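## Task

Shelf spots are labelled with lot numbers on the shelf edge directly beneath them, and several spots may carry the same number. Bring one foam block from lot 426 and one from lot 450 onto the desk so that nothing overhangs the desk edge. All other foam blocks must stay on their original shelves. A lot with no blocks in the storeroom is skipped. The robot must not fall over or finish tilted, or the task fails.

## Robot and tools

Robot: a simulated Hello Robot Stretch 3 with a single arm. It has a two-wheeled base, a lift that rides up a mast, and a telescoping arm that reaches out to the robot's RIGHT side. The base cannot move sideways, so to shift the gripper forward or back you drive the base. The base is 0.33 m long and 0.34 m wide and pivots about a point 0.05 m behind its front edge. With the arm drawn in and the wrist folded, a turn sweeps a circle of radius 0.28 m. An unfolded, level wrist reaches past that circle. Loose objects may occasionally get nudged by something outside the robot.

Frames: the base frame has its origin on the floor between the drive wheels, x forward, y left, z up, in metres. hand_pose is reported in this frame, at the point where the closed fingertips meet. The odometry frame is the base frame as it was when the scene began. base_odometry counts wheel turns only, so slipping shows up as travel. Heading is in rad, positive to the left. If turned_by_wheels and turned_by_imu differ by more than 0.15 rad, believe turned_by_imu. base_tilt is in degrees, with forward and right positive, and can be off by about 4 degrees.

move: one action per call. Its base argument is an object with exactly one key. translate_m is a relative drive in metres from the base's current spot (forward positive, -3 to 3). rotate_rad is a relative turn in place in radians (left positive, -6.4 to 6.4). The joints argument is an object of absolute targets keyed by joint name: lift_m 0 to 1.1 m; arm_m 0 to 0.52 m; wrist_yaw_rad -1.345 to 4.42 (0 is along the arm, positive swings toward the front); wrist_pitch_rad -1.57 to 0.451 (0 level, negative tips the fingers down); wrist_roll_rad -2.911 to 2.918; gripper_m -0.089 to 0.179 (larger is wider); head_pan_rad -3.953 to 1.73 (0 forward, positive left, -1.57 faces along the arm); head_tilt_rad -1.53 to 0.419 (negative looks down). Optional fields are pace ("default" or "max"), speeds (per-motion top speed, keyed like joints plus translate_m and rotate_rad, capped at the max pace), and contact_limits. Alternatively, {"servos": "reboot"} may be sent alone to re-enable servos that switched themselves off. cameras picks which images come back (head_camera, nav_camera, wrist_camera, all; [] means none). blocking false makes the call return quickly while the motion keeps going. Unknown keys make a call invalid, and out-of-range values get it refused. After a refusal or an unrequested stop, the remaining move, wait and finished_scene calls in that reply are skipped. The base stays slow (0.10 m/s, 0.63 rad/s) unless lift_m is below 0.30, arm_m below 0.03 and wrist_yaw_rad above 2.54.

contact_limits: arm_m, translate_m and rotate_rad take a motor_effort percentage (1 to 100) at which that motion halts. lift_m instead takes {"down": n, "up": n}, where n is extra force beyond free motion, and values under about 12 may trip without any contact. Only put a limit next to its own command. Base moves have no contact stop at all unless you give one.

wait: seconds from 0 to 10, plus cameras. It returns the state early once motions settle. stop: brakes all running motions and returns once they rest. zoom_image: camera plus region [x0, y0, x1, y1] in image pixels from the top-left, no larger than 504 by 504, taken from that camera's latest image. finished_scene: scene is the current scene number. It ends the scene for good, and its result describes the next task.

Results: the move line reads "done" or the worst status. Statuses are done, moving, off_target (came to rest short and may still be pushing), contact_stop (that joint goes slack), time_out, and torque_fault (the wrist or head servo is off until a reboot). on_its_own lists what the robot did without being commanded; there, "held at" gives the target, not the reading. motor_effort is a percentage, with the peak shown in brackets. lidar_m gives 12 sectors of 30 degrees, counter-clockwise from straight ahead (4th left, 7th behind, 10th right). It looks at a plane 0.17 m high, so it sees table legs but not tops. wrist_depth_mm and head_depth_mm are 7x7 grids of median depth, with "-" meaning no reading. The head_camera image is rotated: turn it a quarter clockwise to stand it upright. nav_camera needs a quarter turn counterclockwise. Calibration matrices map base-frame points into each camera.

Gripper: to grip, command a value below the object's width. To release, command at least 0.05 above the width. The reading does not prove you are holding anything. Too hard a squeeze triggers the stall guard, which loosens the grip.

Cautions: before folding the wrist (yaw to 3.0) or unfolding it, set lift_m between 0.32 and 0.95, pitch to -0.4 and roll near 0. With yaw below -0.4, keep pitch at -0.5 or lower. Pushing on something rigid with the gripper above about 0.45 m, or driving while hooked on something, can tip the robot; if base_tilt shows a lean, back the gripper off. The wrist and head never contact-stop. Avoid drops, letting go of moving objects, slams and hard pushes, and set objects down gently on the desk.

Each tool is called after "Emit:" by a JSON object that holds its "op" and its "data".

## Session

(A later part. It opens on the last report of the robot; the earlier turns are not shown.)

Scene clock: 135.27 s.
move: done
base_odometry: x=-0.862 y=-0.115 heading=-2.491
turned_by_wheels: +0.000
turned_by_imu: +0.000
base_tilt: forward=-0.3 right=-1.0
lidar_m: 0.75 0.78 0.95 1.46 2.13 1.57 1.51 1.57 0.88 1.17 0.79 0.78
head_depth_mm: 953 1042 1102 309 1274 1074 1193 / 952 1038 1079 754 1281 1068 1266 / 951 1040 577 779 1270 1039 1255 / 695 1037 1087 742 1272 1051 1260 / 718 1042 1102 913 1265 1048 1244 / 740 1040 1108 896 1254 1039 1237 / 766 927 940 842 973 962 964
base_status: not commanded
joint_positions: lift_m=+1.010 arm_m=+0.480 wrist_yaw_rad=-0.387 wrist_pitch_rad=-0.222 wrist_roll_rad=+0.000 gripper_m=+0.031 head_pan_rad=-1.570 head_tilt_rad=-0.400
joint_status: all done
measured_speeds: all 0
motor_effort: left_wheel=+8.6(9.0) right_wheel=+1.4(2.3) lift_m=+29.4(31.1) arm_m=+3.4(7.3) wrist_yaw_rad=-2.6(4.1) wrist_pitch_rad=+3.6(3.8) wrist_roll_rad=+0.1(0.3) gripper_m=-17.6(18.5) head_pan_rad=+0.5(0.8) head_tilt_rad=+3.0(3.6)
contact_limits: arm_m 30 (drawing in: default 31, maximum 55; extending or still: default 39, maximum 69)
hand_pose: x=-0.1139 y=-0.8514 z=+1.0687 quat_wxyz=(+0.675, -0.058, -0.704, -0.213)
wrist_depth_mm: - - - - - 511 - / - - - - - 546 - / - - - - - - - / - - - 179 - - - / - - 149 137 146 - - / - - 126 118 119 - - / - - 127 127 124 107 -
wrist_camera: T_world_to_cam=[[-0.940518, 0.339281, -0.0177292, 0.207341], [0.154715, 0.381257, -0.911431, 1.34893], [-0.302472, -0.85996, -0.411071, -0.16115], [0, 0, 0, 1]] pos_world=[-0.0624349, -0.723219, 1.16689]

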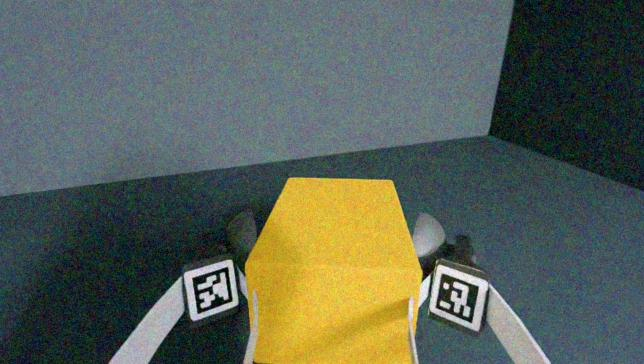

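Emit:
{"op": "move", "data": {"joints": {"arm_m": 0.0}, "cameras": []}}

Emit:
{"op": "move", "data": {"joints": {"lift_m": 0.88, "wrist_yaw_rad": 0, "head_tilt_rad": -0.5}, "base": {"rotate_rad": 2.075}, "cameras": ["nav_camera"]}}

Emit:
{"op": "move", "data": {"base": {"translate_m": 1.234}, "cameras": []}}

Emit:
{"op": "move", "data": {"base": {"rotate_rad": -0.505}, "cameras": ["head_camera"]}}

Scene clock: 168.67 s.
move: done
base_odometry: x=-0.862 y=-0.115 heading=-2.491
turned_by_wheels: +0.000
turned_by_imu: +0.000
base_tilt: forward=-0.4 right=-1.2
lidar_m: 0.75 0.78 0.95 1.46 2.14 1.57 1.51 1.57 0.88 1.17 0.79 0.78
head_depth_mm: 956 1042 1112 961 750 - - / 952 1038 1115 944 1260 - - / 949 1042 1108 932 1265 - - / 694 1035 1108 924 1271 1098 1254 / 713 1033 1111 909 1274 1048 1243 / 738 1038 1101 894 1254 1040 1238 / 764 923 942 836 968 965 963
base_status: not commanded
joint_positions: lift_m=+1.010 arm_m=+0.001 wrist_yaw_rad=-0.387 wrist_pitch_rad=-0.222 wrist_roll_rad=+0.000 gripper_m=+0.031 head_pan_rad=-1.570 head_tilt_rad=-0.400
joint_status: all done
measured_speeds: all 0
motor_effort: left_wheel=+8.8(9.2) right_wheel=+1.7(2.6) lift_m=+28.3(30.2) arm_m=-12.3(14.5) wrist_yaw_rad=-2.8(4.4) wrist_pitch_rad=+3.7(3.8) wrist_roll_rad=-0.1(0.4) gripper_m=-17.5(18.3) head_pan_rad=+0.8(1.8) head_tilt_rad=+2.2(3.5)
hand_pose: x=-0.1139 y=-0.3720 z=+1.0687 quat_wxyz=(+0.675, -0.058, -0.704, -0.213)
wrist_depth_mm: - - - - - - - / - - - - - - - / - - - - - - - / - - 498 178 - - - / - - 150 137 146 - - / - - 126 118 119 883 - / - - 126 127 124 - -

Scene clock: 173.07 s.
move: done
base_odometry: x=-0.862 y=-0.115 heading=-0.417
turned_by_wheels: +2.075
turned_by_imu: +2.041
base_tilt: forward=-0.4 right=-1.1
lidar_m: 2.22 1.58 1.51 1.55 1.21 1.17 0.79 0.79 0.75 0.78 0.95 1.32
head_depth_mm: 605 643 687 740 804 877 937 / 633 675 727 786 856 943 1012 / 660 710 764 834 911 473 1070 / 691 739 803 883 963 436 - / 751 815 886 982 1088 1220 1265 / 799 865 951 1051 1181 1334 1285 / 842 926 1018 1139 1289 1445 1286
base_status: done
joint_positions: lift_m=+0.880 arm_m=+0.001 wrist_yaw_rad=-0.002 wrist_pitch_rad=-0.222 wrist_roll_rad=+0.000 gripper_m=+0.031 head_pan_rad=-1.570 head_tilt_rad=-0.500
joint_status: all done
measured_speeds: all 0
motor_effort: left_wheel=-8.6(12.9) right_wheel=+8.8(12.6) lift_m=+29.2(30.1) arm_m=-12.5(13.1) wrist_yaw_rad=+1.5(4.3) wrist_pitch_rad=+3.6(3.8) wrist_roll_rad=+0.0(0.4) gripper_m=-17.7(18.1) head_pan_rad=+1.4(1.9) head_tilt_rad=-4.1(6.1)
hand_pose: x=-0.0221 y=-0.3902 z=+0.9387 quat_wxyz=(+0.703, +0.078, -0.702, -0.080)
wrist_depth_mm: - - - 547 - - - / - - - 580 - - - / - - - 603 - - - / - - - 179 - - - / - - 149 137 146 - - / - - 126 118 119 - - / - - 128 127 124 107 -
pictures: nav_camera (sideways)
nav_camera: T_world_to_cam=[[0.0173066, -0.456182, 0.889718, -1.11482], [-0.999793, -0.017415, 0.0105186, 0.0426259], [0.010696, -0.889716, -0.456389, 0.547175], [0, 0, 0, 1]] pos_world=[0.0560582, -0.020989, 1.24115]

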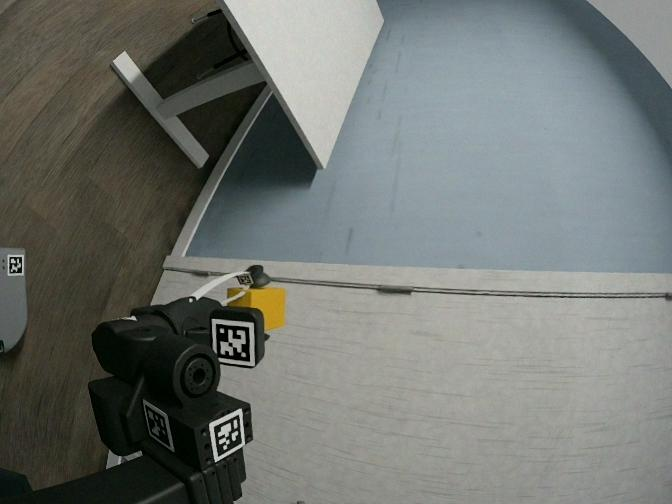

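Scene clock: 186.53 s.
move: done
base_odometry: x=+0.266 y=-0.615 heading=-0.417
turned_by_wheels: +0.000
turned_by_imu: +0.000
base_tilt: forward=-0.3 right=-1.2
lidar_m: 1.37 0.98 0.94 0.96 1.28 1.79 1.96 1.41 0.87 0.79 1.39 2.47
head_depth_mm: 1097 1174 1252 1303 951 732 1293 / 1154 1228 1323 1351 949 728 1392 / 1206 1295 1401 1348 939 474 1278 / 1266 1362 1475 1335 932 437 - / 1331 1445 1568 1320 930 1340 1293 / 1410 1528 1676 1297 957 1582 1293 / 1495 1641 1819 1299 996 1577 1286
base_status: done
joint_positions: lift_m=+0.880 arm_m=+0.001 wrist_yaw_rad=-0.002 wrist_pitch_rad=-0.222 wrist_roll_rad=+0.000 gripper_m=+0.031 head_pan_rad=-1.570 head_tilt_rad=-0.500
joint_status: not commanded
measured_speeds: all 0
motor_effort: left_wheel=+5.6(8.8) right_wheel=+5.8(13.8) lift_m=+26.2(29.6) arm_m=-10.6(13.2) wrist_yaw_rad=+1.5(3.4) wrist_pitch_rad=+3.5(3.8) wrist_roll_rad=+0.1(0.4) gripper_m=-17.4(18.2) head_pan_rad=+3.1(3.5) head_tilt_rad=-2.5(5.2)
hand_pose: x=-0.0221 y=-0.3902 z=+0.9387 quat_wxyz=(+0.703, +0.078, -0.702, -0.080)
wrist_depth_mm: - - - - - - - / - - - - - - - / - - - - - - - / - - - 179 - - - / - - 149 137 146 - - / - - 126 118 119 - - / - - 128 127 124 107 -

Scene clock: 188.47 s.
move: done
base_odometry: x=+0.266 y=-0.615 heading=-0.921
turned_by_wheels: -0.505
turned_by_imu: -0.496
base_tilt: forward=-0.3 right=-1.3
lidar_m: 2.48 1.34 0.97 0.93 0.97 1.32 1.80 1.90 1.40 0.88 0.79 1.39
head_depth_mm: 1115 1211 1320 1449 1605 1538 1402 / 1113 1215 1315 1420 946 752 1395 / 1111 1207 1317 1347 939 474 1276 / 1120 1208 1313 1332 934 437 - / 1108 1202 1306 1310 928 715 1299 / 1110 1203 1314 1306 917 757 1298 / 1110 1200 1307 1290 914 754 1257
base_status: done
joint_positions: lift_m=+0.880 arm_m=+0.001 wrist_yaw_rad=-0.002 wrist_pitch_rad=-0.222 wrist_roll_rad=+0.000 gripper_m=+0.031 head_pan_rad=-1.570 head_tilt_rad=-0.500
joint_status: not commanded
measured_speeds: all 0
motor_effort: left_wheel=+7.8(12.6) right_wheel=-9.3(13.5) lift_m=+25.1(26.4) arm_m=-11.3(12.4) wrist_yaw_rad=+1.2(2.7) wrist_pitch_rad=+3.7(3.8) wrist_roll_rad=-0.2(0.3) gripper_m=-17.9(18.0) head_pan_rad=+3.2(3.7) head_tilt_rad=-2.1(3.1)
hand_pose: x=-0.0221 y=-0.3902 z=+0.9387 quat_wxyz=(+0.703, +0.078, -0.702, -0.080)
wrist_depth_mm: - - - - - - - / - - - - - - - / - - - - - - - / - - - 179 - - - / - - 149 137 146 - - / - - 126 118 119 493 - / - - 127 127 124 107 -
pictures: head_camera (sideways)
head_camera: T_world_to_cam=[[-0.0465238, 0.432445, -0.900459, 1.1875], [0.997504, -0.0278239, -0.0649002, 0.0779913], [-0.0531201, -0.901231, -0.430071, 0.515634], [0, 0, 0, 1]] pos_world=[0.00484089, -0.0466522, 1.29611]

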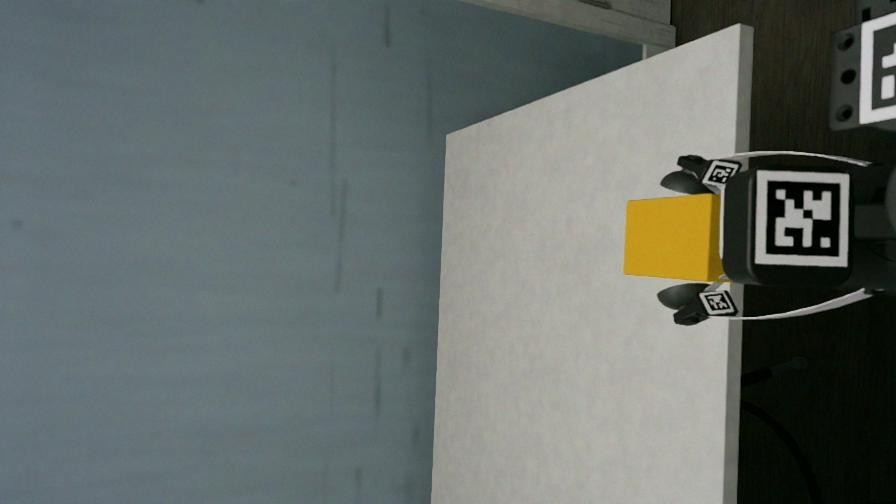

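Emit:
{"op": "move", "data": {"joints": {"arm_m": 0.28, "lift_m": 0.73}, "cameras": []}}

Emit:
{"op": "move", "data": {"joints": {"lift_m": 0.686}, "speeds": {"lift_m": 0.03}, "contact_limits": {"lift_m": {"down": 13}}, "cameras": ["wrist_camera","head_camera"]}}

Scene clock: 197.87 s.
move: done
base_odometry: x=+0.266 y=-0.615 heading=-0.921
turned_by_wheels: +0.000
turned_by_imu: +0.000
base_tilt: forward=-0.3 right=-1.1
lidar_m: 2.48 1.33 0.97 0.94 0.97 1.32 1.80 1.91 1.40 0.87 0.78 1.39
head_depth_mm: 1118 1209 1324 1448 1596 1524 1330 / 1116 1215 1320 1430 947 461 362 / 1121 1209 1321 1347 940 477 1248 / 1111 1207 1304 1324 824 504 1271 / 1114 1208 1315 1321 926 739 1291 / 1114 1201 1310 1304 916 759 1292 / 1113 1195 1302 1297 910 753 1250
base_status: not commanded
joint_positions: lift_m=+0.730 arm_m=+0.280 wrist_yaw_rad=-0.002 wrist_pitch_rad=-0.222 wrist_roll_rad=+0.000 gripper_m=+0.031 head_pan_rad=-1.570 head_tilt_rad=-0.500
joint_status: all done
measured_speeds: all 0
motor_effort: left_wheel=+7.5(8.1) right_wheel=-9.7(10.3) lift_m=+24.8(27.2) arm_m=+12.3(14.9) wrist_yaw_rad=+0.2(3.0) wrist_pitch_rad=+3.7(3.8) wrist_roll_rad=+0.3(0.3) gripper_m=-17.9(18.0) head_pan_rad=+2.8(4.0) head_tilt_rad=-1.5(2.6)
hand_pose: x=-0.0221 y=-0.6696 z=+0.7887 quat_wxyz=(+0.703, +0.078, -0.702, -0.080)
wrist_depth_mm: - - - - - - - / - - - - - - - / - - - - - - - / - - - 178 - - - / - - 149 137 146 - - / - - 126 118 119 - - / - - 127 127 124 107 -

Scene clock: 199.77 s.
move: done
base_odometry: x=+0.266 y=-0.615 heading=-0.921
turned_by_wheels: +0.000
turned_by_imu: +0.000
base_tilt: forward=-0.2 right=-1.3
lidar_m: 2.48 1.34 0.97 0.94 0.97 1.32 1.80 1.91 1.40 0.88 0.79 1.39
head_depth_mm: 1116 1210 1317 1458 1580 1539 1329 / 1120 1212 1316 1429 950 729 405 / 1115 1211 1320 1349 938 505 1211 / 1114 1205 1310 1336 934 523 1240 / 1114 1201 1310 1312 926 738 1300 / 1109 1203 1311 1305 918 759 1299 / 1110 1203 1303 1293 915 755 1254
base_status: not commanded
joint_positions: lift_m=+0.686 arm_m=+0.280 wrist_yaw_rad=-0.002 wrist_pitch_rad=-0.222 wrist_roll_rad=+0.000 gripper_m=+0.031 head_pan_rad=-1.570 head_tilt_rad=-0.500
joint_status: all done
measured_speeds: all 0
motor_effort: left_wheel=+7.8(8.1) right_wheel=-9.4(10.2) lift_m=+24.6(25.9) arm_m=+8.3(12.1) wrist_yaw_rad=+0.3(2.7) wrist_pitch_rad=+3.6(3.7) wrist_roll_rad=-0.2(0.3) gripper_m=-17.6(18.1) head_pan_rad=+3.0(3.9) head_tilt_rad=-0.9(2.1)
contact_limits: lift_m down 13 (down: maximum 72; up: maximum 65)
hand_pose: x=-0.0221 y=-0.6696 z=+0.7448 quat_wxyz=(+0.703, +0.078, -0.702, -0.080)
wrist_depth_mm: - - - - - - - / - - - - - - - / - - - - - - - / - - - 171 - - - / - - 149 135 142 - - / - - 126 117 119 - - / - - 126 129 125 107 -
pictures: head_camera (sideways), wrist_camera
head_camera: T_world_to_cam=[[-0.0466548, 0.432439, -0.900456, 1.18749], [0.997508, -0.0275853, -0.0649311, 0.0780422], [-0.0529181, -0.901241, -0.430074, 0.515637], [0, 0, 0, 1]] pos_world=[0.00484106, -0.046652, 1.29611]
wrist_camera: T_world_to_cam=[[-0.999092, -0.0387801, -0.0176642, -0.028182], [0.000143514, 0.411455, -0.91143, 0.986881], [0.0426134, -0.910605, -0.411076, -0.136435], [0, 0, 0, 1]] pos_world=[-0.0224841, -0.531389, 0.84289]

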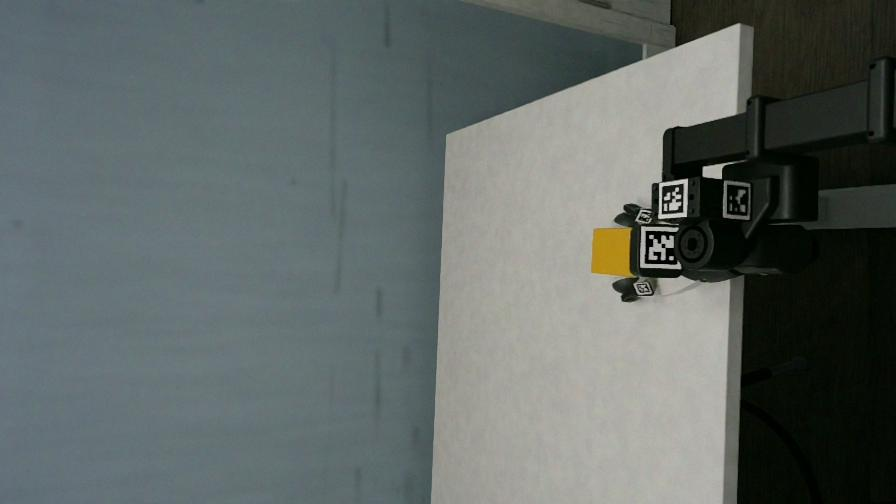

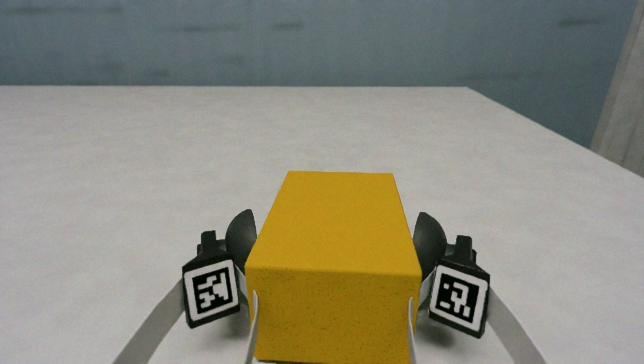

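Emit:
{"op": "move", "data": {"joints": {"lift_m": 0.672}, "speeds": {"lift_m": 0.02}, "contact_limits": {"lift_m": {"down": 13}}, "cameras": ["wrist_camera"]}}

Scene clock: 205.27 s.
move: done
base_odometry: x=+0.266 y=-0.615 heading=-0.921
turned_by_wheels: +0.000
turned_by_imu: +0.000
base_tilt: forward=-0.5 right=-1.2
lidar_m: 2.48 1.34 0.97 0.93 0.97 1.31 1.79 1.91 1.40 0.87 0.79 1.39
head_depth_mm: 1116 1207 1320 1454 1583 1533 1328 / 1124 1208 1319 1421 948 729 430 / 1121 1205 1315 1345 939 528 1182 / 1119 1205 1309 1341 935 539 1239 / 1117 1203 1309 1317 925 738 1306 / 1114 1197 1306 1299 917 757 1286 / 1112 1197 1305 1293 914 755 1251
base_status: not commanded
joint_positions: lift_m=+0.672 arm_m=+0.280 wrist_yaw_rad=-0.002 wrist_pitch_rad=-0.175 wrist_roll_rad=+0.000 gripper_m=+0.031 head_pan_rad=-1.570 head_tilt_rad=-0.500
joint_status: all done
measured_speeds: all 0
motor_effort: left_wheel=+7.7(8.2) right_wheel=-9.4(10.1) lift_m=+20.0(25.8) arm_m=-0.5(1.8) wrist_yaw_rad=+2.4(2.8) wrist_pitch_rad=-5.0(5.4) wrist_roll_rad=+0.0(0.3) gripper_m=-17.4(18.2) head_pan_rad=+2.6(3.5) head_tilt_rad=-0.6(1.6)
contact_limits: lift_m down 13 (down: maximum 72; up: maximum 65)
hand_pose: x=-0.0221 y=-0.6731 z=+0.7423 quat_wxyz=(+0.705, +0.061, -0.704, -0.063)
wrist_depth_mm: - - - - - - - / - - - - - - - / - - - - - - - / - - - 173 - - - / - - 148 135 142 - - / - - 126 117 118 - - / - - 127 127 124 107 -
wrist_camera: T_world_to_cam=[[-0.999092, -0.0395999, -0.0157347, -0.0303487], [0.0000416619, 0.368353, -0.929686, 0.9706], [0.0426114, -0.928842, -0.368017, -0.184869], [0, 0, 0, 1]] pos_world=[-0.022484, -0.530439, 0.833841]

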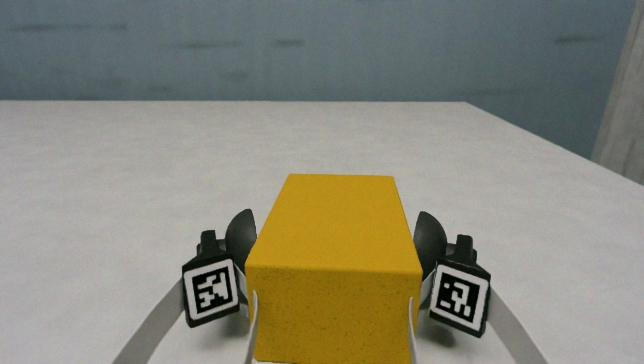

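Contact. Relieve slightly and release.

Emit:
{"op": "move", "data": {"joints": {"lift_m": 0.68}, "cameras": []}}

Emit:
{"op": "move", "data": {"joints": {"gripper_m": 0.179}, "cameras": []}}

Emit:
{"op": "move", "data": {"joints": {"arm_m": 0.0}, "cameras": []}}

Emit:
{"op": "move", "data": {"joints": {"lift_m": 0.75, "wrist_pitch_rad": -0.4, "gripper_m": 0.04}, "cameras": ["head_camera"]}}

Emit:
{"op": "move", "data": {"joints": {"wrist_yaw_rad": 3.0}, "pace": "max", "cameras": []}}

Scene clock: 213.40 s.
move: done
base_odometry: x=+0.266 y=-0.615 heading=-0.921
turned_by_wheels: +0.000
turned_by_imu: +0.000
base_tilt: forward=-0.4 right=-1.2
lidar_m: 2.48 1.34 0.97 0.94 0.97 1.32 1.80 1.91 1.40 0.87 0.79 1.39
head_depth_mm: 1120 1211 1315 1452 1582 1533 1320 / 1119 1210 1324 1421 946 730 421 / 1118 1209 1313 1344 937 520 1207 / 1113 1207 1312 1335 934 532 1245 / 1112 1204 1312 1312 930 735 1294 / 1116 1203 1305 1302 918 755 1291 / 1110 1201 1304 1291 913 755 1255
base_status: not commanded
joint_positions: lift_m=+0.680 arm_m=+0.280 wrist_yaw_rad=-0.002 wrist_pitch_rad=-0.205 wrist_roll_rad=+0.000 gripper_m=+0.031 head_pan_rad=-1.570 head_tilt_rad=-0.500
joint_status: all done
measured_speeds: all 0
motor_effort: left_wheel=+6.4(7.8) right_wheel=-9.1(9.6) lift_m=+26.8(30.1) arm_m=-7.8(8.2) wrist_yaw_rad=+1.9(2.3) wrist_pitch_rad=+0.5(5.1) wrist_roll_rad=+0.1(0.3) gripper_m=-17.1(18.1) head_pan_rad=+3.0(3.3) head_tilt_rad=-0.6(0.7)
hand_pose: x=-0.0221 y=-0.6709 z=+0.7430 quat_wxyz=(+0.704, +0.072, -0.703, -0.073)
wrist_depth_mm: - - - - - - - / - - - - - - - / - - - - - - - / - - - 175 - - - / - - 148 134 140 - - / - - 126 117 119 - - / - - 126 129 125 107 -

Scene clock: 215.43 s.
move: done
base_odometry: x=+0.266 y=-0.615 heading=-0.921
turned_by_wheels: +0.000
turned_by_imu: +0.000
base_tilt: forward=-0.3 right=-1.3
lidar_m: 2.48 1.34 0.97 0.94 0.96 1.32 1.80 1.91 1.40 0.87 0.79 1.39
head_depth_mm: 1115 1209 1312 1459 1577 1539 1323 / 1113 1208 1320 1427 945 731 421 / 1119 1204 1312 1349 941 520 1202 / 1114 1201 1309 1327 936 534 1236 / 1117 1204 1309 1317 925 721 1297 / 1110 1198 1305 1306 920 756 1293 / 1110 1199 1307 1286 912 755 1254
base_status: not commanded
joint_positions: lift_m=+0.680 arm_m=+0.280 wrist_yaw_rad=-0.002 wrist_pitch_rad=-0.213 wrist_roll_rad=+0.000 gripper_m=+0.179 head_pan_rad=-1.570 head_tilt_rad=-0.500
joint_status: all done
measured_speeds: all 0
motor_effort: left_wheel=+7.2(7.5) right_wheel=-8.6(9.3) lift_m=+28.9(29.4) arm_m=-12.0(12.1) wrist_yaw_rad=+2.0(2.8) wrist_pitch_rad=+2.0(2.1) wrist_roll_rad=+0.1(0.3) gripper_m=+0.7(82.7) head_pan_rad=+2.5(3.3) head_tilt_rad=+0.7(1.0)
hand_pose: x=-0.0220 y=-0.6703 z=+0.7409 quat_wxyz=(+0.703, +0.075, -0.703, -0.076)
wrist_depth_mm: - - - - - - - / - - - - - - - / - - - - - - - / - - - 175 - - - / - 142 - 138 130 - - / - 126 122 120 118 - - / - - - 129 128 - 105

Scene clock: 218.70 s.
move: done
base_odometry: x=+0.266 y=-0.615 heading=-0.921
turned_by_wheels: +0.000
turned_by_imu: +0.000
base_tilt: forward=-0.3 right=-1.2
lidar_m: 2.47 1.34 0.97 0.93 0.97 1.32 1.80 1.91 1.40 0.88 0.79 1.39
head_depth_mm: 1123 1214 1320 1452 1579 1533 1325 / 1118 1209 1317 1428 945 755 1317 / 1118 1206 1313 1341 943 745 1280 / 1118 1212 1314 1335 934 741 1299 / 1107 1200 1317 1322 927 738 1296 / 1115 1204 1308 1312 919 757 1293 / 1108 1203 1304 1285 914 754 1259
base_status: not commanded
joint_positions: lift_m=+0.680 arm_m=+0.001 wrist_yaw_rad=-0.002 wrist_pitch_rad=-0.214 wrist_roll_rad=+0.000 gripper_m=+0.179 head_pan_rad=-1.570 head_tilt_rad=-0.500
joint_status: all done
measured_speeds: all 0
motor_effort: left_wheel=+6.6(7.6) right_wheel=-8.7(9.4) lift_m=+27.9(29.5) arm_m=-12.0(14.2) wrist_yaw_rad=+0.8(3.4) wrist_pitch_rad=+2.2(2.2) wrist_roll_rad=+0.0(0.3) gripper_m=+0.5(1.1) head_pan_rad=+2.2(3.2) head_tilt_rad=+0.4(1.2)
hand_pose: x=-0.0220 y=-0.3908 z=+0.7408 quat_wxyz=(+0.703, +0.075, -0.703, -0.077)
wrist_depth_mm: - - - - - - - / - - - - - - - / - - - 380 - - - / - - - - - - - / - 645 - - - - - / 122 - - - - - - / 961 - - - 984 988 105

Scene clock: 220.63 s.
move: done
base_odometry: x=+0.266 y=-0.615 heading=-0.921
turned_by_wheels: +0.000
turned_by_imu: +0.000
base_tilt: forward=-0.3 right=-1.1
lidar_m: 2.47 1.34 0.98 0.93 0.97 1.32 1.79 1.90 1.40 0.87 0.79 1.39
head_depth_mm: 1120 1213 1313 1454 1574 1540 1324 / 1118 1209 1322 1435 947 753 1326 / 1115 1209 1309 1347 942 745 1274 / 1116 1204 1321 1326 934 744 1306 / 1106 1204 1309 1314 921 739 1297 / 1116 1204 1308 1307 919 759 1293 / 1115 1199 1305 1295 914 753 1264
base_status: not commanded
joint_positions: lift_m=+0.750 arm_m=+0.001 wrist_yaw_rad=-0.002 wrist_pitch_rad=-0.412 wrist_roll_rad=+0.000 gripper_m=+0.040 head_pan_rad=-1.570 head_tilt_rad=-0.500
joint_status: all done
measured_speeds: all 0
motor_effort: left_wheel=+7.1(7.4) right_wheel=-8.2(9.3) lift_m=+28.2(32.0) arm_m=-9.8(12.7) wrist_yaw_rad=+1.1(2.8) wrist_pitch_rad=+1.9(3.6) wrist_roll_rad=+0.1(0.3) gripper_m=+0.1(82.6) head_pan_rad=+2.7(2.9) head_tilt_rad=+1.0(2.0)
hand_pose: x=-0.0220 y=-0.3706 z=+0.7639 quat_wxyz=(+0.692, +0.144, -0.692, -0.146)
wrist_depth_mm: - - - - - - - / - - - 390 - - - / - - - - - - - / - - - - - - - / - - - - - - - / - - 125 - 129 - - / 937 964 887 924 880 922 910
pictures: head_camera (sideways)
head_camera: T_world_to_cam=[[-0.0466548, 0.432439, -0.900456, 1.18749], [0.997508, -0.0275853, -0.0649311, 0.0780422], [-0.0529181, -0.901241, -0.430074, 0.515637], [0, 0, 0, 1]] pos_world=[0.00484106, -0.046652, 1.29611]

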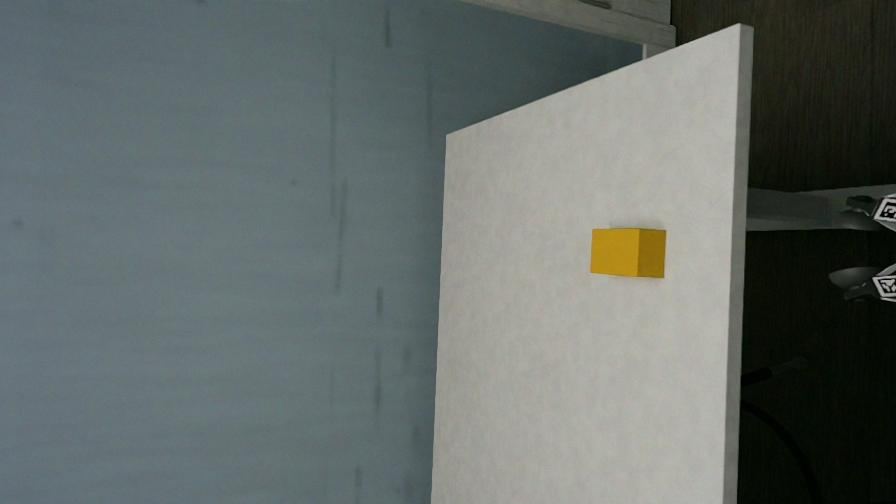

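Scene clock: 222.47 s.
move: done
base_odometry: x=+0.266 y=-0.615 heading=-0.921
turned_by_wheels: +0.000
turned_by_imu: +0.000
base_tilt: forward=-0.2 right=-1.2
lidar_m: 2.47 1.34 0.97 0.93 0.97 1.32 1.79 1.91 1.40 0.87 0.79 1.39
head_depth_mm: 1125 1212 1329 1450 1595 1535 1329 / 1121 1212 1309 1428 946 754 1320 / 1115 1206 1318 1361 942 748 1276 / 1115 1203 1313 1337 935 741 1296 / 1115 1204 1306 1320 931 737 1300 / 1110 1201 1314 1302 916 759 1289 / 1103 1194 1304 1289 911 754 1262
base_status: not commanded
joint_positions: lift_m=+0.750 arm_m=+0.001 wrist_yaw_rad=+2.997 wrist_pitch_rad=-0.412 wrist_roll_rad=+0.000 gripper_m=+0.040 head_pan_rad=-1.570 head_tilt_rad=-0.500
joint_status: all done
measured_speeds: all 0
motor_effort: left_wheel=+6.5(7.3) right_wheel=-8.1(9.1) lift_m=+26.8(28.5) arm_m=-7.0(10.0) wrist_yaw_rad=+2.7(6.6) wrist_pitch_rad=+1.9(1.9) wrist_roll_rad=-0.1(0.3) gripper_m=+0.3(0.8) head_pan_rad=+1.9(3.0) head_tilt_rad=+0.9(1.6)
hand_pose: x=+0.0112 y=+0.0772 z=+0.7639 quat_wxyz=(+0.195, +0.700, +0.095, +0.680)
wrist_depth_mm: - 136 - - - 956 - / - 147 173 - - - - / - 161 - - - - - / - 185 - - - - - / - - 202 - - - - / - - 127 - 129 - - / 965 965 260 911 903 914 922

Emit:
{"op": "move", "data": {"joints": {"lift_m": 0.28}, "base": {"translate_m": 0.3}, "cameras": []}}

Emit:
{"op": "move", "data": {"base": {"translate_m": 1.55}, "pace": "max", "cameras": []}}

Emit:
{"op": "move", "data": {"base": {"rotate_rad": 1.57}, "joints": {"head_pan_rad": 0.3, "head_tilt_rad": -0.3}, "pace": "max", "cameras": ["nav_camera"]}}

Scene clock: 241.87 s.
move: done
base_odometry: x=+0.447 y=-0.853 heading=-0.921
turned_by_wheels: +0.000
turned_by_imu: +0.000
base_tilt: forward=-0.4 right=-1.1
lidar_m: 2.18 1.34 0.97 0.94 0.97 1.32 2.09 1.90 0.96 0.69 0.93 1.89
head_depth_mm: 1119 1210 1325 1390 949 758 1264 / 1113 1207 1312 1358 950 753 1307 / 1106 1204 1312 1342 940 746 1314 / 1113 1202 1311 1335 932 745 1304 / 1110 1198 1310 1327 925 764 1266 / 1108 1198 1310 1303 920 760 1262 / 1113 1197 1304 1290 914 756 1282
base_status: done
joint_positions: lift_m=+0.280 arm_m=+0.001 wrist_yaw_rad=+2.997 wrist_pitch_rad=-0.413 wrist_roll_rad=+0.000 gripper_m=+0.040 head_pan_rad=-1.570 head_tilt_rad=-0.500
joint_status: all done
measured_speeds: all 0
motor_effort: left_wheel=+2.2(11.9) right_wheel=+7.4(10.6) lift_m=+25.0(27.5) arm_m=+3.8(4.1) wrist_yaw_rad=+2.1(3.3) wrist_pitch_rad=+2.0(2.1) wrist_roll_rad=+0.0(0.4) gripper_m=+0.5(0.8) head_pan_rad=+1.8(2.8) head_tilt_rad=+2.3(2.9)
hand_pose: x=+0.0111 y=+0.0771 z=+0.2937 quat_wxyz=(+0.195, +0.700, +0.095, +0.680)
wrist_depth_mm: 832 137 - - 919 - - / 931 147 173 - - - - / 890 162 856 914 896 888 877 / 739 185 653 721 698 700 696 / 609 587 202 571 570 580 577 / 513 510 127 301 129 495 492 / 283 281 258 269 423 433 433

Scene clock: 248.43 s.
move: done
base_odometry: x=+1.385 y=-2.088 heading=-0.921
turned_by_wheels: +0.000
turned_by_imu: +0.001
base_tilt: forward=-0.5 right=-1.3
lidar_m: 0.65 0.67 0.90 2.41 1.18 1.34 3.60 1.48 1.14 1.33 0.92 0.67
head_depth_mm: 1105 1199 1303 1429 1590 1642 1325 / 1108 1189 1302 1443 1586 1614 1319 / 1104 1192 1303 1422 1585 1598 1311 / 1098 1188 1294 1428 1584 1619 1305 / 1099 1198 1292 1420 1572 1591 1304 / 1100 1193 1294 1418 1574 1576 1300 / 1096 1190 1279 1413 1562 1570 1288
base_status: done
joint_positions: lift_m=+0.280 arm_m=+0.001 wrist_yaw_rad=+2.998 wrist_pitch_rad=-0.413 wrist_roll_rad=+0.000 gripper_m=+0.040 head_pan_rad=-1.570 head_tilt_rad=-0.500
joint_status: not commanded
measured_speeds: all 0
motor_effort: left_wheel=-0.5(15.6) right_wheel=+5.0(13.9) lift_m=+28.5(30.0) arm_m=+12.2(12.2) wrist_yaw_rad=+1.4(3.0) wrist_pitch_rad=+2.1(2.1) wrist_roll_rad=-0.1(0.5) gripper_m=+0.4(0.9) head_pan_rad=+1.5(2.6) head_tilt_rad=+2.4(4.1)
hand_pose: x=+0.0110 y=+0.0771 z=+0.2937 quat_wxyz=(+0.195, +0.700, +0.095, +0.680)
wrist_depth_mm: - 137 - - - - - / - 147 - - - - - / 870 161 868 905 889 876 - / 735 186 659 714 703 700 668 / 601 578 202 572 558 583 577 / 515 514 126 300 129 501 495 / 283 280 259 270 421 435 431

Scene clock: 250.63 s.
move: done
base_odometry: x=+1.385 y=-2.088 heading=+0.648
turned_by_wheels: +1.570
turned_by_imu: +1.539
base_tilt: forward=-0.1 right=-1.2
lidar_m: 2.26 1.03 1.31 3.32 1.47 1.14 1.33 0.94 0.68 0.65 0.66 0.89
head_depth_mm: 2008 2091 2181 2272 2385 2044 1583 / 2042 2146 2249 2323 2440 2043 1570 / 2118 2220 2314 2407 2506 2020 1546 / 1183 1272 1362 2454 2534 1855 1540 / 882 922 966 1018 1078 1142 1214 / 884 932 973 1024 1080 1142 1216 / 911 958 1002 1065 1118 1185 1258
base_status: done
joint_positions: lift_m=+0.280 arm_m=+0.001 wrist_yaw_rad=+2.998 wrist_pitch_rad=-0.413 wrist_roll_rad=+0.000 gripper_m=+0.040 head_pan_rad=+0.308 head_tilt_rad=-0.295
joint_status: all done
measured_speeds: translate_m=+0.000 rotate_rad=+0.000 lift_m=+0.000 arm_m=+0.000 wrist_yaw_rad=+0.000 wrist_pitch_rad=+0.000 wrist_roll_rad=+0.000 head_pan_rad=-0.024 head_tilt_rad=+0.000
motor_effort: left_wheel=-6.2(14.8) right_wheel=+8.8(14.5) lift_m=+27.5(28.8) arm_m=+0.5(12.2) wrist_yaw_rad=+1.8(3.1) wrist_pitch_rad=+2.1(2.1) wrist_roll_rad=+0.0(0.3) gripper_m=-0.2(0.8) head_pan_rad=-3.0(6.2) head_tilt_rad=-2.0(7.8)
hand_pose: x=+0.0110 y=+0.0771 z=+0.2937 quat_wxyz=(+0.195, +0.700, +0.095, +0.680)
wrist_depth_mm: - 136 - - - - - / - 147 - - - - - / 937 162 859 903 895 878 871 / 730 186 659 718 708 708 696 / 601 576 202 571 558 582 581 / 510 512 126 301 129 499 492 / 282 280 257 270 428 437 427
pictures: nav_camera (sideways)
nav_camera: T_world_to_cam=[[0.247444, 0.0966276, 0.964072, -1.21329], [0.316819, -0.948387, 0.013739, 0.0303837], [0.91564, 0.302037, -0.265286, 0.292871], [0, 0, 0, 1]] pos_world=[0.0224316, 0.0575954, 1.24698]

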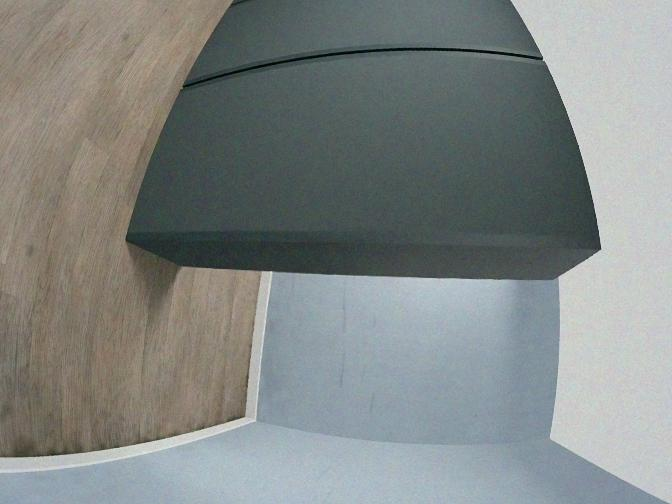

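Emit:
{"op": "move", "data": {"base": {"translate_m": 1.76}, "joints": {"head_pan_rad": 1.3}, "pace": "max", "cameras": ["nav_camera","head_camera"]}}

Emit:
{"op": "move", "data": {"base": {"rotate_rad": -1.57}, "joints": {"head_pan_rad": -2.0, "head_tilt_rad": -0.35}, "pace": "max", "cameras": ["nav_camera","head_camera"]}}

Scene clock: 269.03 s.
move: done
base_odometry: x=+2.788 y=-1.025 heading=+0.648
turned_by_wheels: +0.000
turned_by_imu: +0.001
base_tilt: forward=-0.3 right=-1.2
lidar_m: 0.67 0.69 0.92 2.25 0.54 0.59 2.62 0.87 0.63 0.60 0.61 0.70
head_depth_mm: 968 984 994 1010 1029 1043 1055 / 1164 1178 1201 1221 1238 1259 1288 / 1445 1474 1503 1537 1573 1613 1495 / 1911 1978 2023 2089 2137 1912 1540 / 2720 2958 3086 3200 2678 1992 1535 / 3209 3693 3850 - 2825 1975 1517 / 3257 3561 3730 3904 2850 1958 1522
base_status: done
joint_positions: lift_m=+0.280 arm_m=+0.001 wrist_yaw_rad=+2.998 wrist_pitch_rad=-0.413 wrist_roll_rad=+0.000 gripper_m=+0.040 head_pan_rad=+1.300 head_tilt_rad=-0.301
joint_status: all done
measured_speeds: all 0
motor_effort: left_wheel=+2.6(9.8) right_wheel=+5.1(17.4) lift_m=+26.1(26.7) arm_m=-9.5(12.8) wrist_yaw_rad=+1.8(2.9) wrist_pitch_rad=+2.1(2.1) wrist_roll_rad=-0.1(0.3) gripper_m=+0.7(1.3) head_pan_rad=-2.9(6.2) head_tilt_rad=+1.4(3.8)
hand_pose: x=+0.0110 y=+0.0771 z=+0.2937 quat_wxyz=(+0.195, +0.700, +0.095, +0.680)
wrist_depth_mm: - 137 - - - - - / - 148 - - - - - / - 161 851 904 902 902 752 / - 182 662 718 709 691 668 / - 560 202 574 570 581 577 / 513 507 126 301 129 495 492 / 282 281 258 270 424 432 436
pictures: head_camera (sideways), nav_camera (sideways)
head_camera: T_world_to_cam=[[-0.0212116, -0.249095, -0.968247, 1.27585], [-0.950152, 0.306347, -0.0579968, 0.0809397], [0.311066, 0.918751, -0.243176, 0.270206], [0, 0, 0, 1]] pos_world=[0.019916, 0.0447607, 1.30574]
nav_camera: T_world_to_cam=[[0.0561547, 0.265744, 0.962407, -1.20991], [0.967151, -0.253835, 0.0136585, 0.0264606], [0.247922, 0.930026, -0.271269, 0.304772], [0, 0, 0, 1]] pos_world=[-0.0332088, 0.044798, 1.24674]

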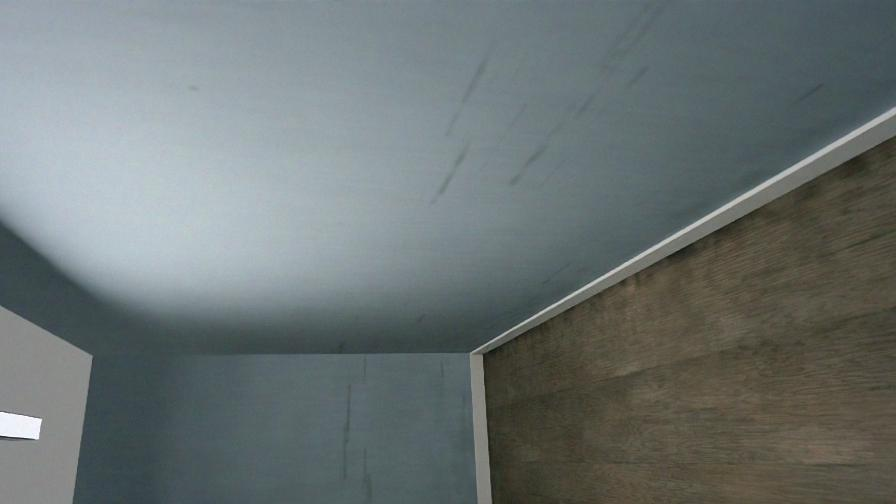

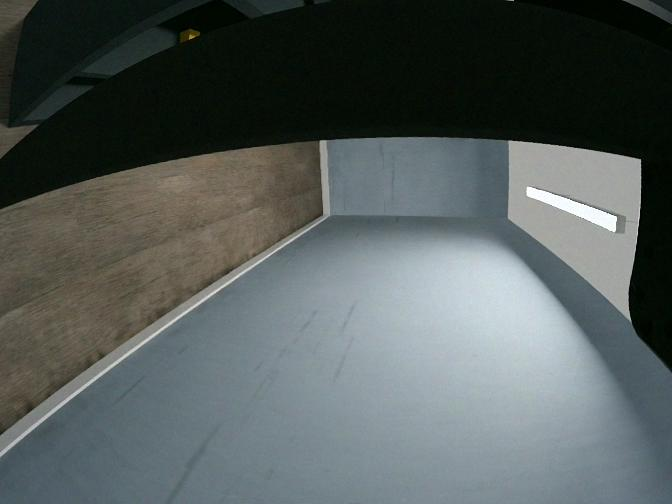

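Scene clock: 271.77 s.
move: done
base_odometry: x=+2.788 y=-1.025 heading=-0.922
turned_by_wheels: -1.570
turned_by_imu: -1.540
base_tilt: forward=-0.3 right=-1.1
lidar_m: 0.60 0.62 0.70 0.67 0.69 0.94 1.36 0.54 0.59 2.40 0.85 0.62
head_depth_mm: 510 523 536 549 565 581 604 / 585 602 618 637 659 680 704 / 687 709 734 759 789 820 855 / 2917 3099 3211 2905 2337 1740 1100 / 2820 2961 3148 3251 2591 1870 1452 / 2690 2770 2985 3101 2603 1853 1458 / 2524 2673 2846 3002 2561 1853 1446
base_status: done
joint_positions: lift_m=+0.280 arm_m=+0.001 wrist_yaw_rad=+2.998 wrist_pitch_rad=-0.413 wrist_roll_rad=+0.000 gripper_m=+0.040 head_pan_rad=-2.008 head_tilt_rad=-0.350
joint_status: all done
measured_speeds: translate_m=+0.000 rotate_rad=+0.000 lift_m=+0.000 arm_m=+0.000 wrist_yaw_rad=+0.000 wrist_pitch_rad=+0.000 wrist_roll_rad=+0.000 head_pan_rad=+0.024 head_tilt_rad=+0.000
motor_effort: left_wheel=+7.0(14.9) right_wheel=-8.1(15.1) lift_m=+28.4(29.7) arm_m=-12.0(13.1) wrist_yaw_rad=+2.3(3.0) wrist_pitch_rad=+2.0(2.1) wrist_roll_rad=-0.1(0.3) gripper_m=+0.1(0.8) head_pan_rad=+2.9(5.2) head_tilt_rad=-3.7(6.3)
hand_pose: x=+0.0110 y=+0.0771 z=+0.2937 quat_wxyz=(+0.195, +0.700, +0.095, +0.680)
wrist_depth_mm: - 137 - - - - - / - 148 - - - - - / - 161 170 - 802 796 - / 702 186 660 728 705 704 676 / 613 578 202 569 559 581 576 / 515 507 126 302 129 499 492 / 282 280 258 270 426 431 432
pictures: head_camera (sideways), nav_camera (sideways)
head_camera: T_world_to_cam=[[0.0821431, 0.28492, -0.955025, 1.25791], [0.887575, -0.45675, -0.0599241, 0.0722364], [-0.453281, -0.842734, -0.290407, 0.33636], [0, 0, 0, 1]] pos_world=[-0.0149784, -0.0419482, 1.30335]
nav_camera: T_world_to_cam=[[-0.119234, -0.295265, 0.947946, -1.18999], [-0.912079, 0.409811, 0.0129245, 0.0388702], [-0.392294, -0.863061, -0.318169, 0.369695], [0, 0, 0, 1]] pos_world=[0.0385947, -0.0482219, 1.24517]

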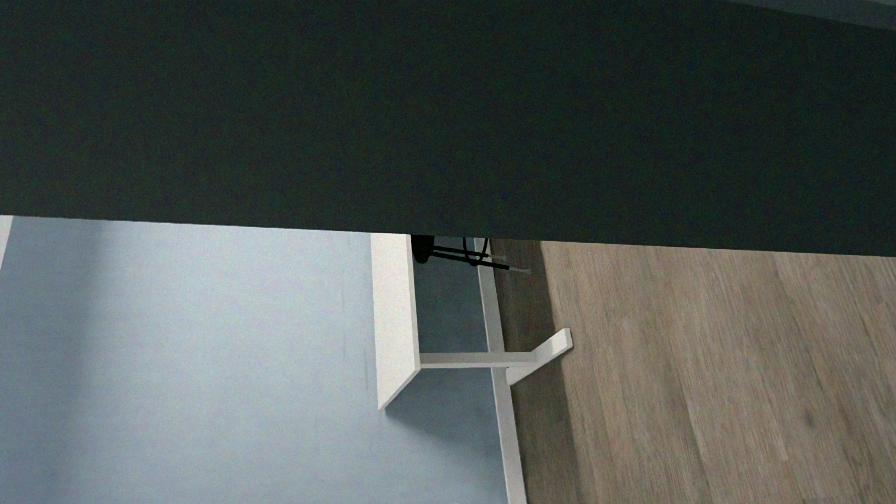

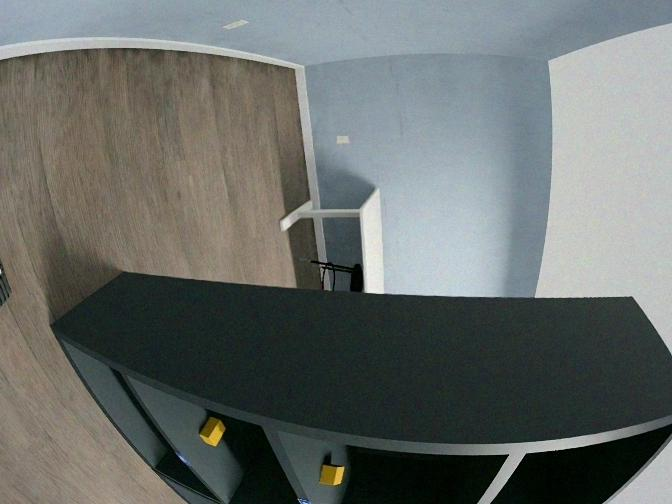

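Emit:
{"op": "move", "data": {"base": {"translate_m":-0.85}, "joints": {"head_pan_rad":-1.57,"head_tilt_rad":-0.35}, "pace": "max", "cameras": ["head_camera","nav_camera"]}}

Scene clock: 307.20 s.
move: done
base_odometry: x=+2.274 y=-0.348 heading=-0.921
turned_by_wheels: +0.000
turned_by_imu: -0.001
base_tilt: forward=-0.4 right=-1.3
lidar_m: 1.44 0.95 0.69 0.66 0.69 0.93 1.42 0.57 0.63 0.80 0.55 0.51
head_depth_mm: 380 703 747 796 663 470 403 / 385 701 744 792 658 466 400 / 357 702 741 792 652 462 398 / 362 700 740 789 646 451 395 / 367 696 740 784 638 459 394 / 373 694 737 784 634 455 392 / 379 696 735 782 629 452 391
base_status: done
joint_positions: lift_m=+0.280 arm_m=+0.001 wrist_yaw_rad=+2.998 wrist_pitch_rad=-0.413 wrist_roll_rad=+0.000 gripper_m=+0.040 head_pan_rad=-1.570 head_tilt_rad=-0.350
joint_status: all done
measured_speeds: all 0
motor_effort: left_wheel=+0.2(14.1) right_wheel=-11.0(14.4) lift_m=+25.4(27.7) arm_m=-8.8(11.1) wrist_yaw_rad=+1.4(2.9) wrist_pitch_rad=+2.1(2.2) wrist_roll_rad=+0.0(0.3) gripper_m=+0.4(0.9) head_pan_rad=-2.9(4.3) head_tilt_rad=-3.1(7.2)
hand_pose: x=+0.0110 y=+0.0771 z=+0.2937 quat_wxyz=(+0.195, +0.700, +0.095, +0.680)
wrist_depth_mm: - 137 - - - - - / - 148 - - - - - / - 161 170 - - 806 830 / 703 186 659 712 707 708 700 / 602 579 202 570 568 579 575 / 511 515 127 302 129 492 494 / 283 280 257 270 421 430 428
pictures: head_camera (sideways), nav_camera (sideways)
head_camera: T_world_to_cam=[[-0.0465314, 0.292867, -0.95502, 1.25869], [0.997519, -0.0369308, -0.0599273, 0.071543], [-0.0528204, -0.95544, -0.290422, 0.333934], [0, 0, 0, 1]] pos_world=[0.00484172, -0.0469341, 1.30335]
nav_camera: T_world_to_cam=[[0.0173248, -0.317983, 0.947938, -1.19079], [-0.999789, -0.0159359, 0.0129268, 0.0394773], [0.0109957, -0.947963, -0.318192, 0.367334], [0, 0, 0, 1]] pos_world=[0.05606, -0.0298017, 1.24517]

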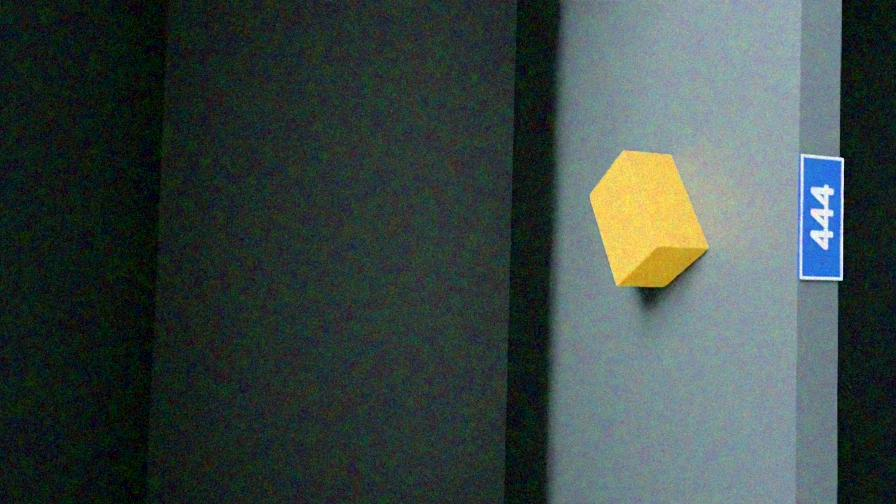

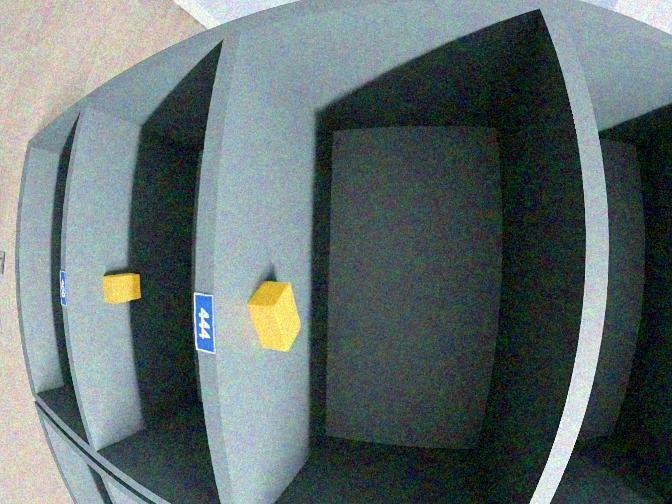

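Emit:
{"op": "zoom_image", "data": {"camera": "nav_camera", "region": [40, 250, 100, 330]}}

Emit:
{"op": "move", "data": {"joints": {"head_pan_rad":-1.57,"head_tilt_rad":-0.8}, "cameras": ["head_camera"]}}

Emit:
{"op": "move", "data": {"base": {"translate_m":-0.8}, "joints": {"head_pan_rad":-1.57,"head_tilt_rad":-0.6}, "pace": "max", "cameras": ["head_camera","nav_camera"]}}

Scaled by 6.300 (camera's finer frame: 792x594).

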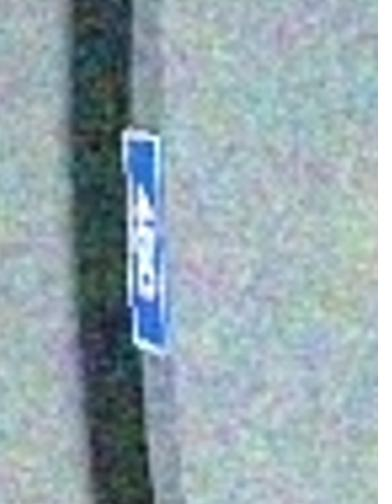

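Scene clock: 319.97 s.
move: done
base_odometry: x=+2.274 y=-0.348 heading=-0.921
turned_by_wheels: +0.000
turned_by_imu: +0.000
base_tilt: forward=-0.3 right=-1.2
lidar_m: 1.44 0.95 0.69 0.66 0.68 0.93 1.43 0.57 0.63 0.80 0.55 0.52
head_depth_mm: 657 722 564 454 913 789 1081 / 657 720 559 450 904 784 1088 / 658 720 493 446 898 780 1085 / 657 719 488 443 872 776 1080 / 656 709 542 444 886 787 1077 / 656 705 537 449 879 784 1068 / 657 707 531 446 877 780 1071
base_status: not commanded
joint_positions: lift_m=+0.280 arm_m=+0.001 wrist_yaw_rad=+2.998 wrist_pitch_rad=-0.413 wrist_roll_rad=+0.000 gripper_m=+0.040 head_pan_rad=-1.570 head_tilt_rad=-0.813
joint_status: all done
measured_speeds: all 0
motor_effort: left_wheel=+0.1(0.5) right_wheel=-10.7(11.1) lift_m=+23.3(24.4) arm_m=-7.6(8.6) wrist_yaw_rad=+2.2(2.4) wrist_pitch_rad=+2.0(2.2) wrist_roll_rad=-0.1(0.3) gripper_m=+0.3(1.0) head_pan_rad=-2.7(4.6) head_tilt_rad=-3.7(7.6)
hand_pose: x=+0.0110 y=+0.0771 z=+0.2937 quat_wxyz=(+0.195, +0.700, +0.095, +0.680)
wrist_depth_mm: - 137 - - - - - / - 148 - - - - - / - 161 170 - - 792 832 / 700 186 662 712 707 695 702 / 608 577 202 573 568 576 576 / 512 510 127 302 129 494 496 / 284 280 257 270 424 435 434
pictures: head_camera (sideways)
head_camera: T_world_to_cam=[[-0.0466292, 0.688523, -0.723714, 0.957061], [0.997483, -0.00664714, -0.0705922, 0.0853621], [-0.053415, -0.725184, -0.68648, 0.849199], [0, 0, 0, 1]] pos_world=[0.00483972, -0.0425654, 1.28162]

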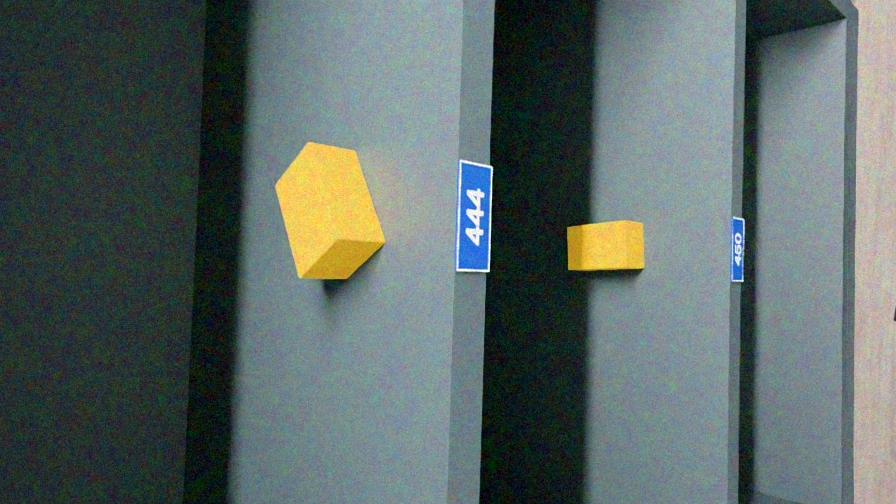

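Scene clock: 323.97 s.
move: done
base_odometry: x=+1.790 y=+0.289 heading=-0.921
turned_by_wheels: +0.000
turned_by_imu: +0.000
base_tilt: forward=-0.5 right=-1.2
lidar_m: 2.23 0.94 0.68 0.66 0.68 0.92 1.56 0.69 0.83 0.80 0.43 1.13
head_depth_mm: 649 711 778 541 446 886 737 / 648 712 778 544 443 858 732 / 647 712 776 590 455 846 729 / 644 708 771 585 453 870 724 / 644 708 762 578 449 863 723 / 642 707 762 572 447 856 720 / 636 687 731 568 443 785 699
base_status: done
joint_positions: lift_m=+0.280 arm_m=+0.001 wrist_yaw_rad=+2.998 wrist_pitch_rad=-0.413 wrist_roll_rad=+0.000 gripper_m=+0.040 head_pan_rad=-1.570 head_tilt_rad=-0.600
joint_status: all done
measured_speeds: all 0
motor_effort: left_wheel=-4.4(12.4) right_wheel=-3.7(18.0) lift_m=+26.5(30.2) arm_m=-6.2(8.2) wrist_yaw_rad=+1.7(3.1) wrist_pitch_rad=+2.0(2.2) wrist_roll_rad=+0.1(0.3) gripper_m=+0.5(0.9) head_pan_rad=-1.9(4.2) head_tilt_rad=+3.7(5.8)
hand_pose: x=+0.0110 y=+0.0771 z=+0.2937 quat_wxyz=(+0.195, +0.700, +0.095, +0.680)
wrist_depth_mm: - 137 - - - - - / - 147 - - - - - / - 161 170 - - 809 836 / 704 182 222 709 714 701 693 / 602 576 201 567 559 583 576 / 512 505 127 300 129 498 497 / 282 282 258 270 423 432 431
pictures: head_camera (sideways), nav_camera (sideways)
head_camera: T_world_to_cam=[[-0.0465414, 0.519977, -0.852911, 1.12544], [0.997492, -0.0213812, -0.0674659, 0.081311], [-0.053317, -0.853912, -0.517679, 0.62959], [0, 0, 0, 1]] pos_world=[0.00484027, -0.0458491, 1.29131]
nav_camera: T_world_to_cam=[[0.017301, -0.542585, 0.839823, -1.04978], [-0.999795, -0.0182055, 0.00883453, 0.044727], [0.0104959, -0.839804, -0.542789, 0.659595], [0, 0, 0, 1]] pos_world=[0.055957, -0.0148493, 1.23925]

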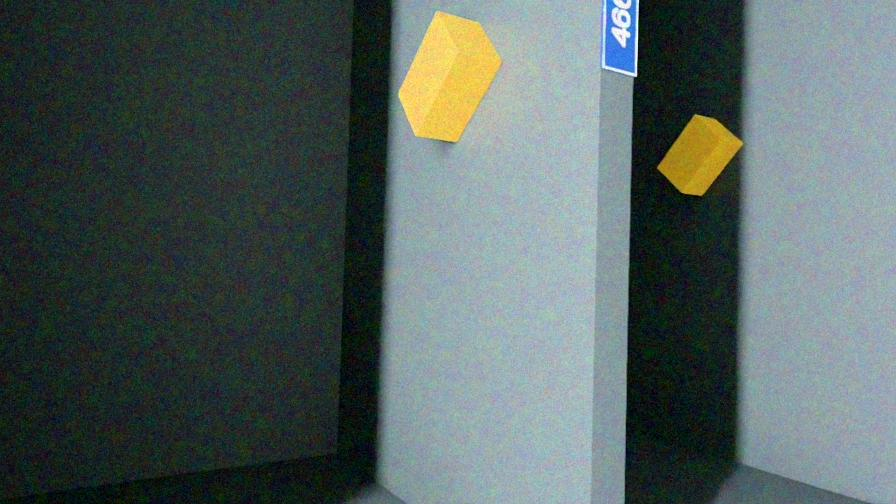

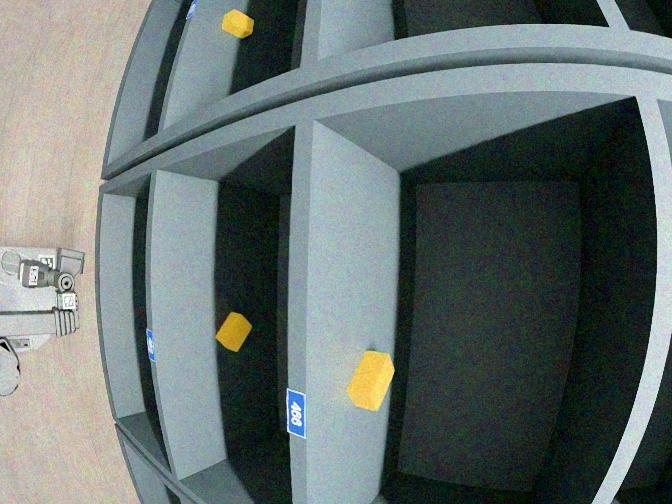

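Emit:
{"op": "move", "data": {"base": {"translate_m":0.81}, "joints": {"head_pan_rad":-1.57,"head_tilt_rad":-0.95}, "pace": "max", "cameras": ["head_camera"]}}

Emit:
{"op": "zoom_image", "data": {"camera": "head_camera", "region": [560, 180, 720, 320]}}

Scene clock: 333.17 s.
move: done
base_odometry: x=+2.280 y=-0.356 heading=-0.921
turned_by_wheels: +0.000
turned_by_imu: +0.000
base_tilt: forward=-0.2 right=-1.3
lidar_m: 1.43 0.95 0.69 0.66 0.69 0.93 1.44 0.58 0.65 0.80 0.53 0.51
head_depth_mm: 672 568 455 947 833 1173 1106 / 673 563 451 940 826 1185 1099 / 673 471 446 937 820 1175 685 / 667 549 442 932 815 1172 719 / 659 546 439 944 809 1170 1035 / 660 540 435 934 807 1159 1080 / 660 533 432 929 803 1141 1074
base_status: done
joint_positions: lift_m=+0.280 arm_m=+0.001 wrist_yaw_rad=+2.998 wrist_pitch_rad=-0.414 wrist_roll_rad=+0.000 gripper_m=+0.040 head_pan_rad=-1.570 head_tilt_rad=-0.951
joint_status: all done
measured_speeds: all 0
motor_effort: left_wheel=+1.8(15.8) right_wheel=+5.4(11.6) lift_m=+27.3(29.8) arm_m=-4.4(6.2) wrist_yaw_rad=+0.1(3.1) wrist_pitch_rad=+1.9(2.1) wrist_roll_rad=+0.1(0.3) gripper_m=+0.3(0.9) head_pan_rad=-0.4(3.2) head_tilt_rad=-3.4(10.5)
hand_pose: x=+0.0110 y=+0.0771 z=+0.2937 quat_wxyz=(+0.195, +0.700, +0.095, +0.680)
wrist_depth_mm: - 137 - - - - - / - 147 - - - - - / - 161 170 - - 794 829 / 698 186 661 714 713 704 697 / 598 576 202 563 566 588 577 / 514 512 127 302 129 496 492 / 281 282 257 269 423 432 428
pictures: head_camera (sideways)
head_camera: T_world_to_cam=[[-0.0466024, 0.781846, -0.621727, 0.824123], [0.997484, 0.00314107, -0.0708177, 0.0856427], [-0.0534157, -0.623463, -0.780026, 0.970895], [0, 0, 0, 1]] pos_world=[0.0048398, -0.039289, 1.27577]

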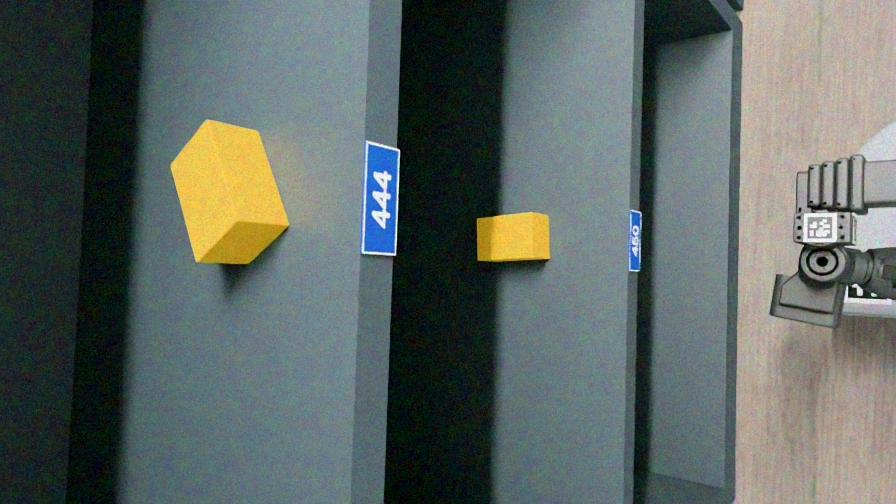

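Scaled by 3.150 (camera's finer frame: 1280x720).

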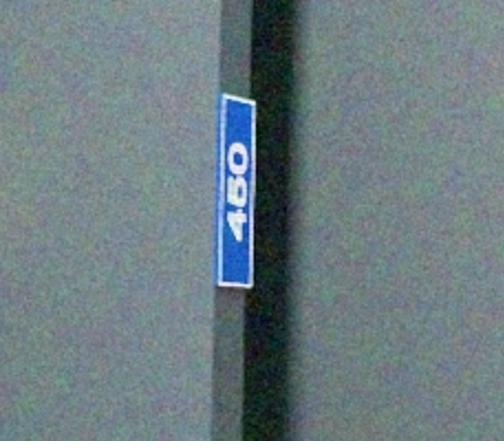

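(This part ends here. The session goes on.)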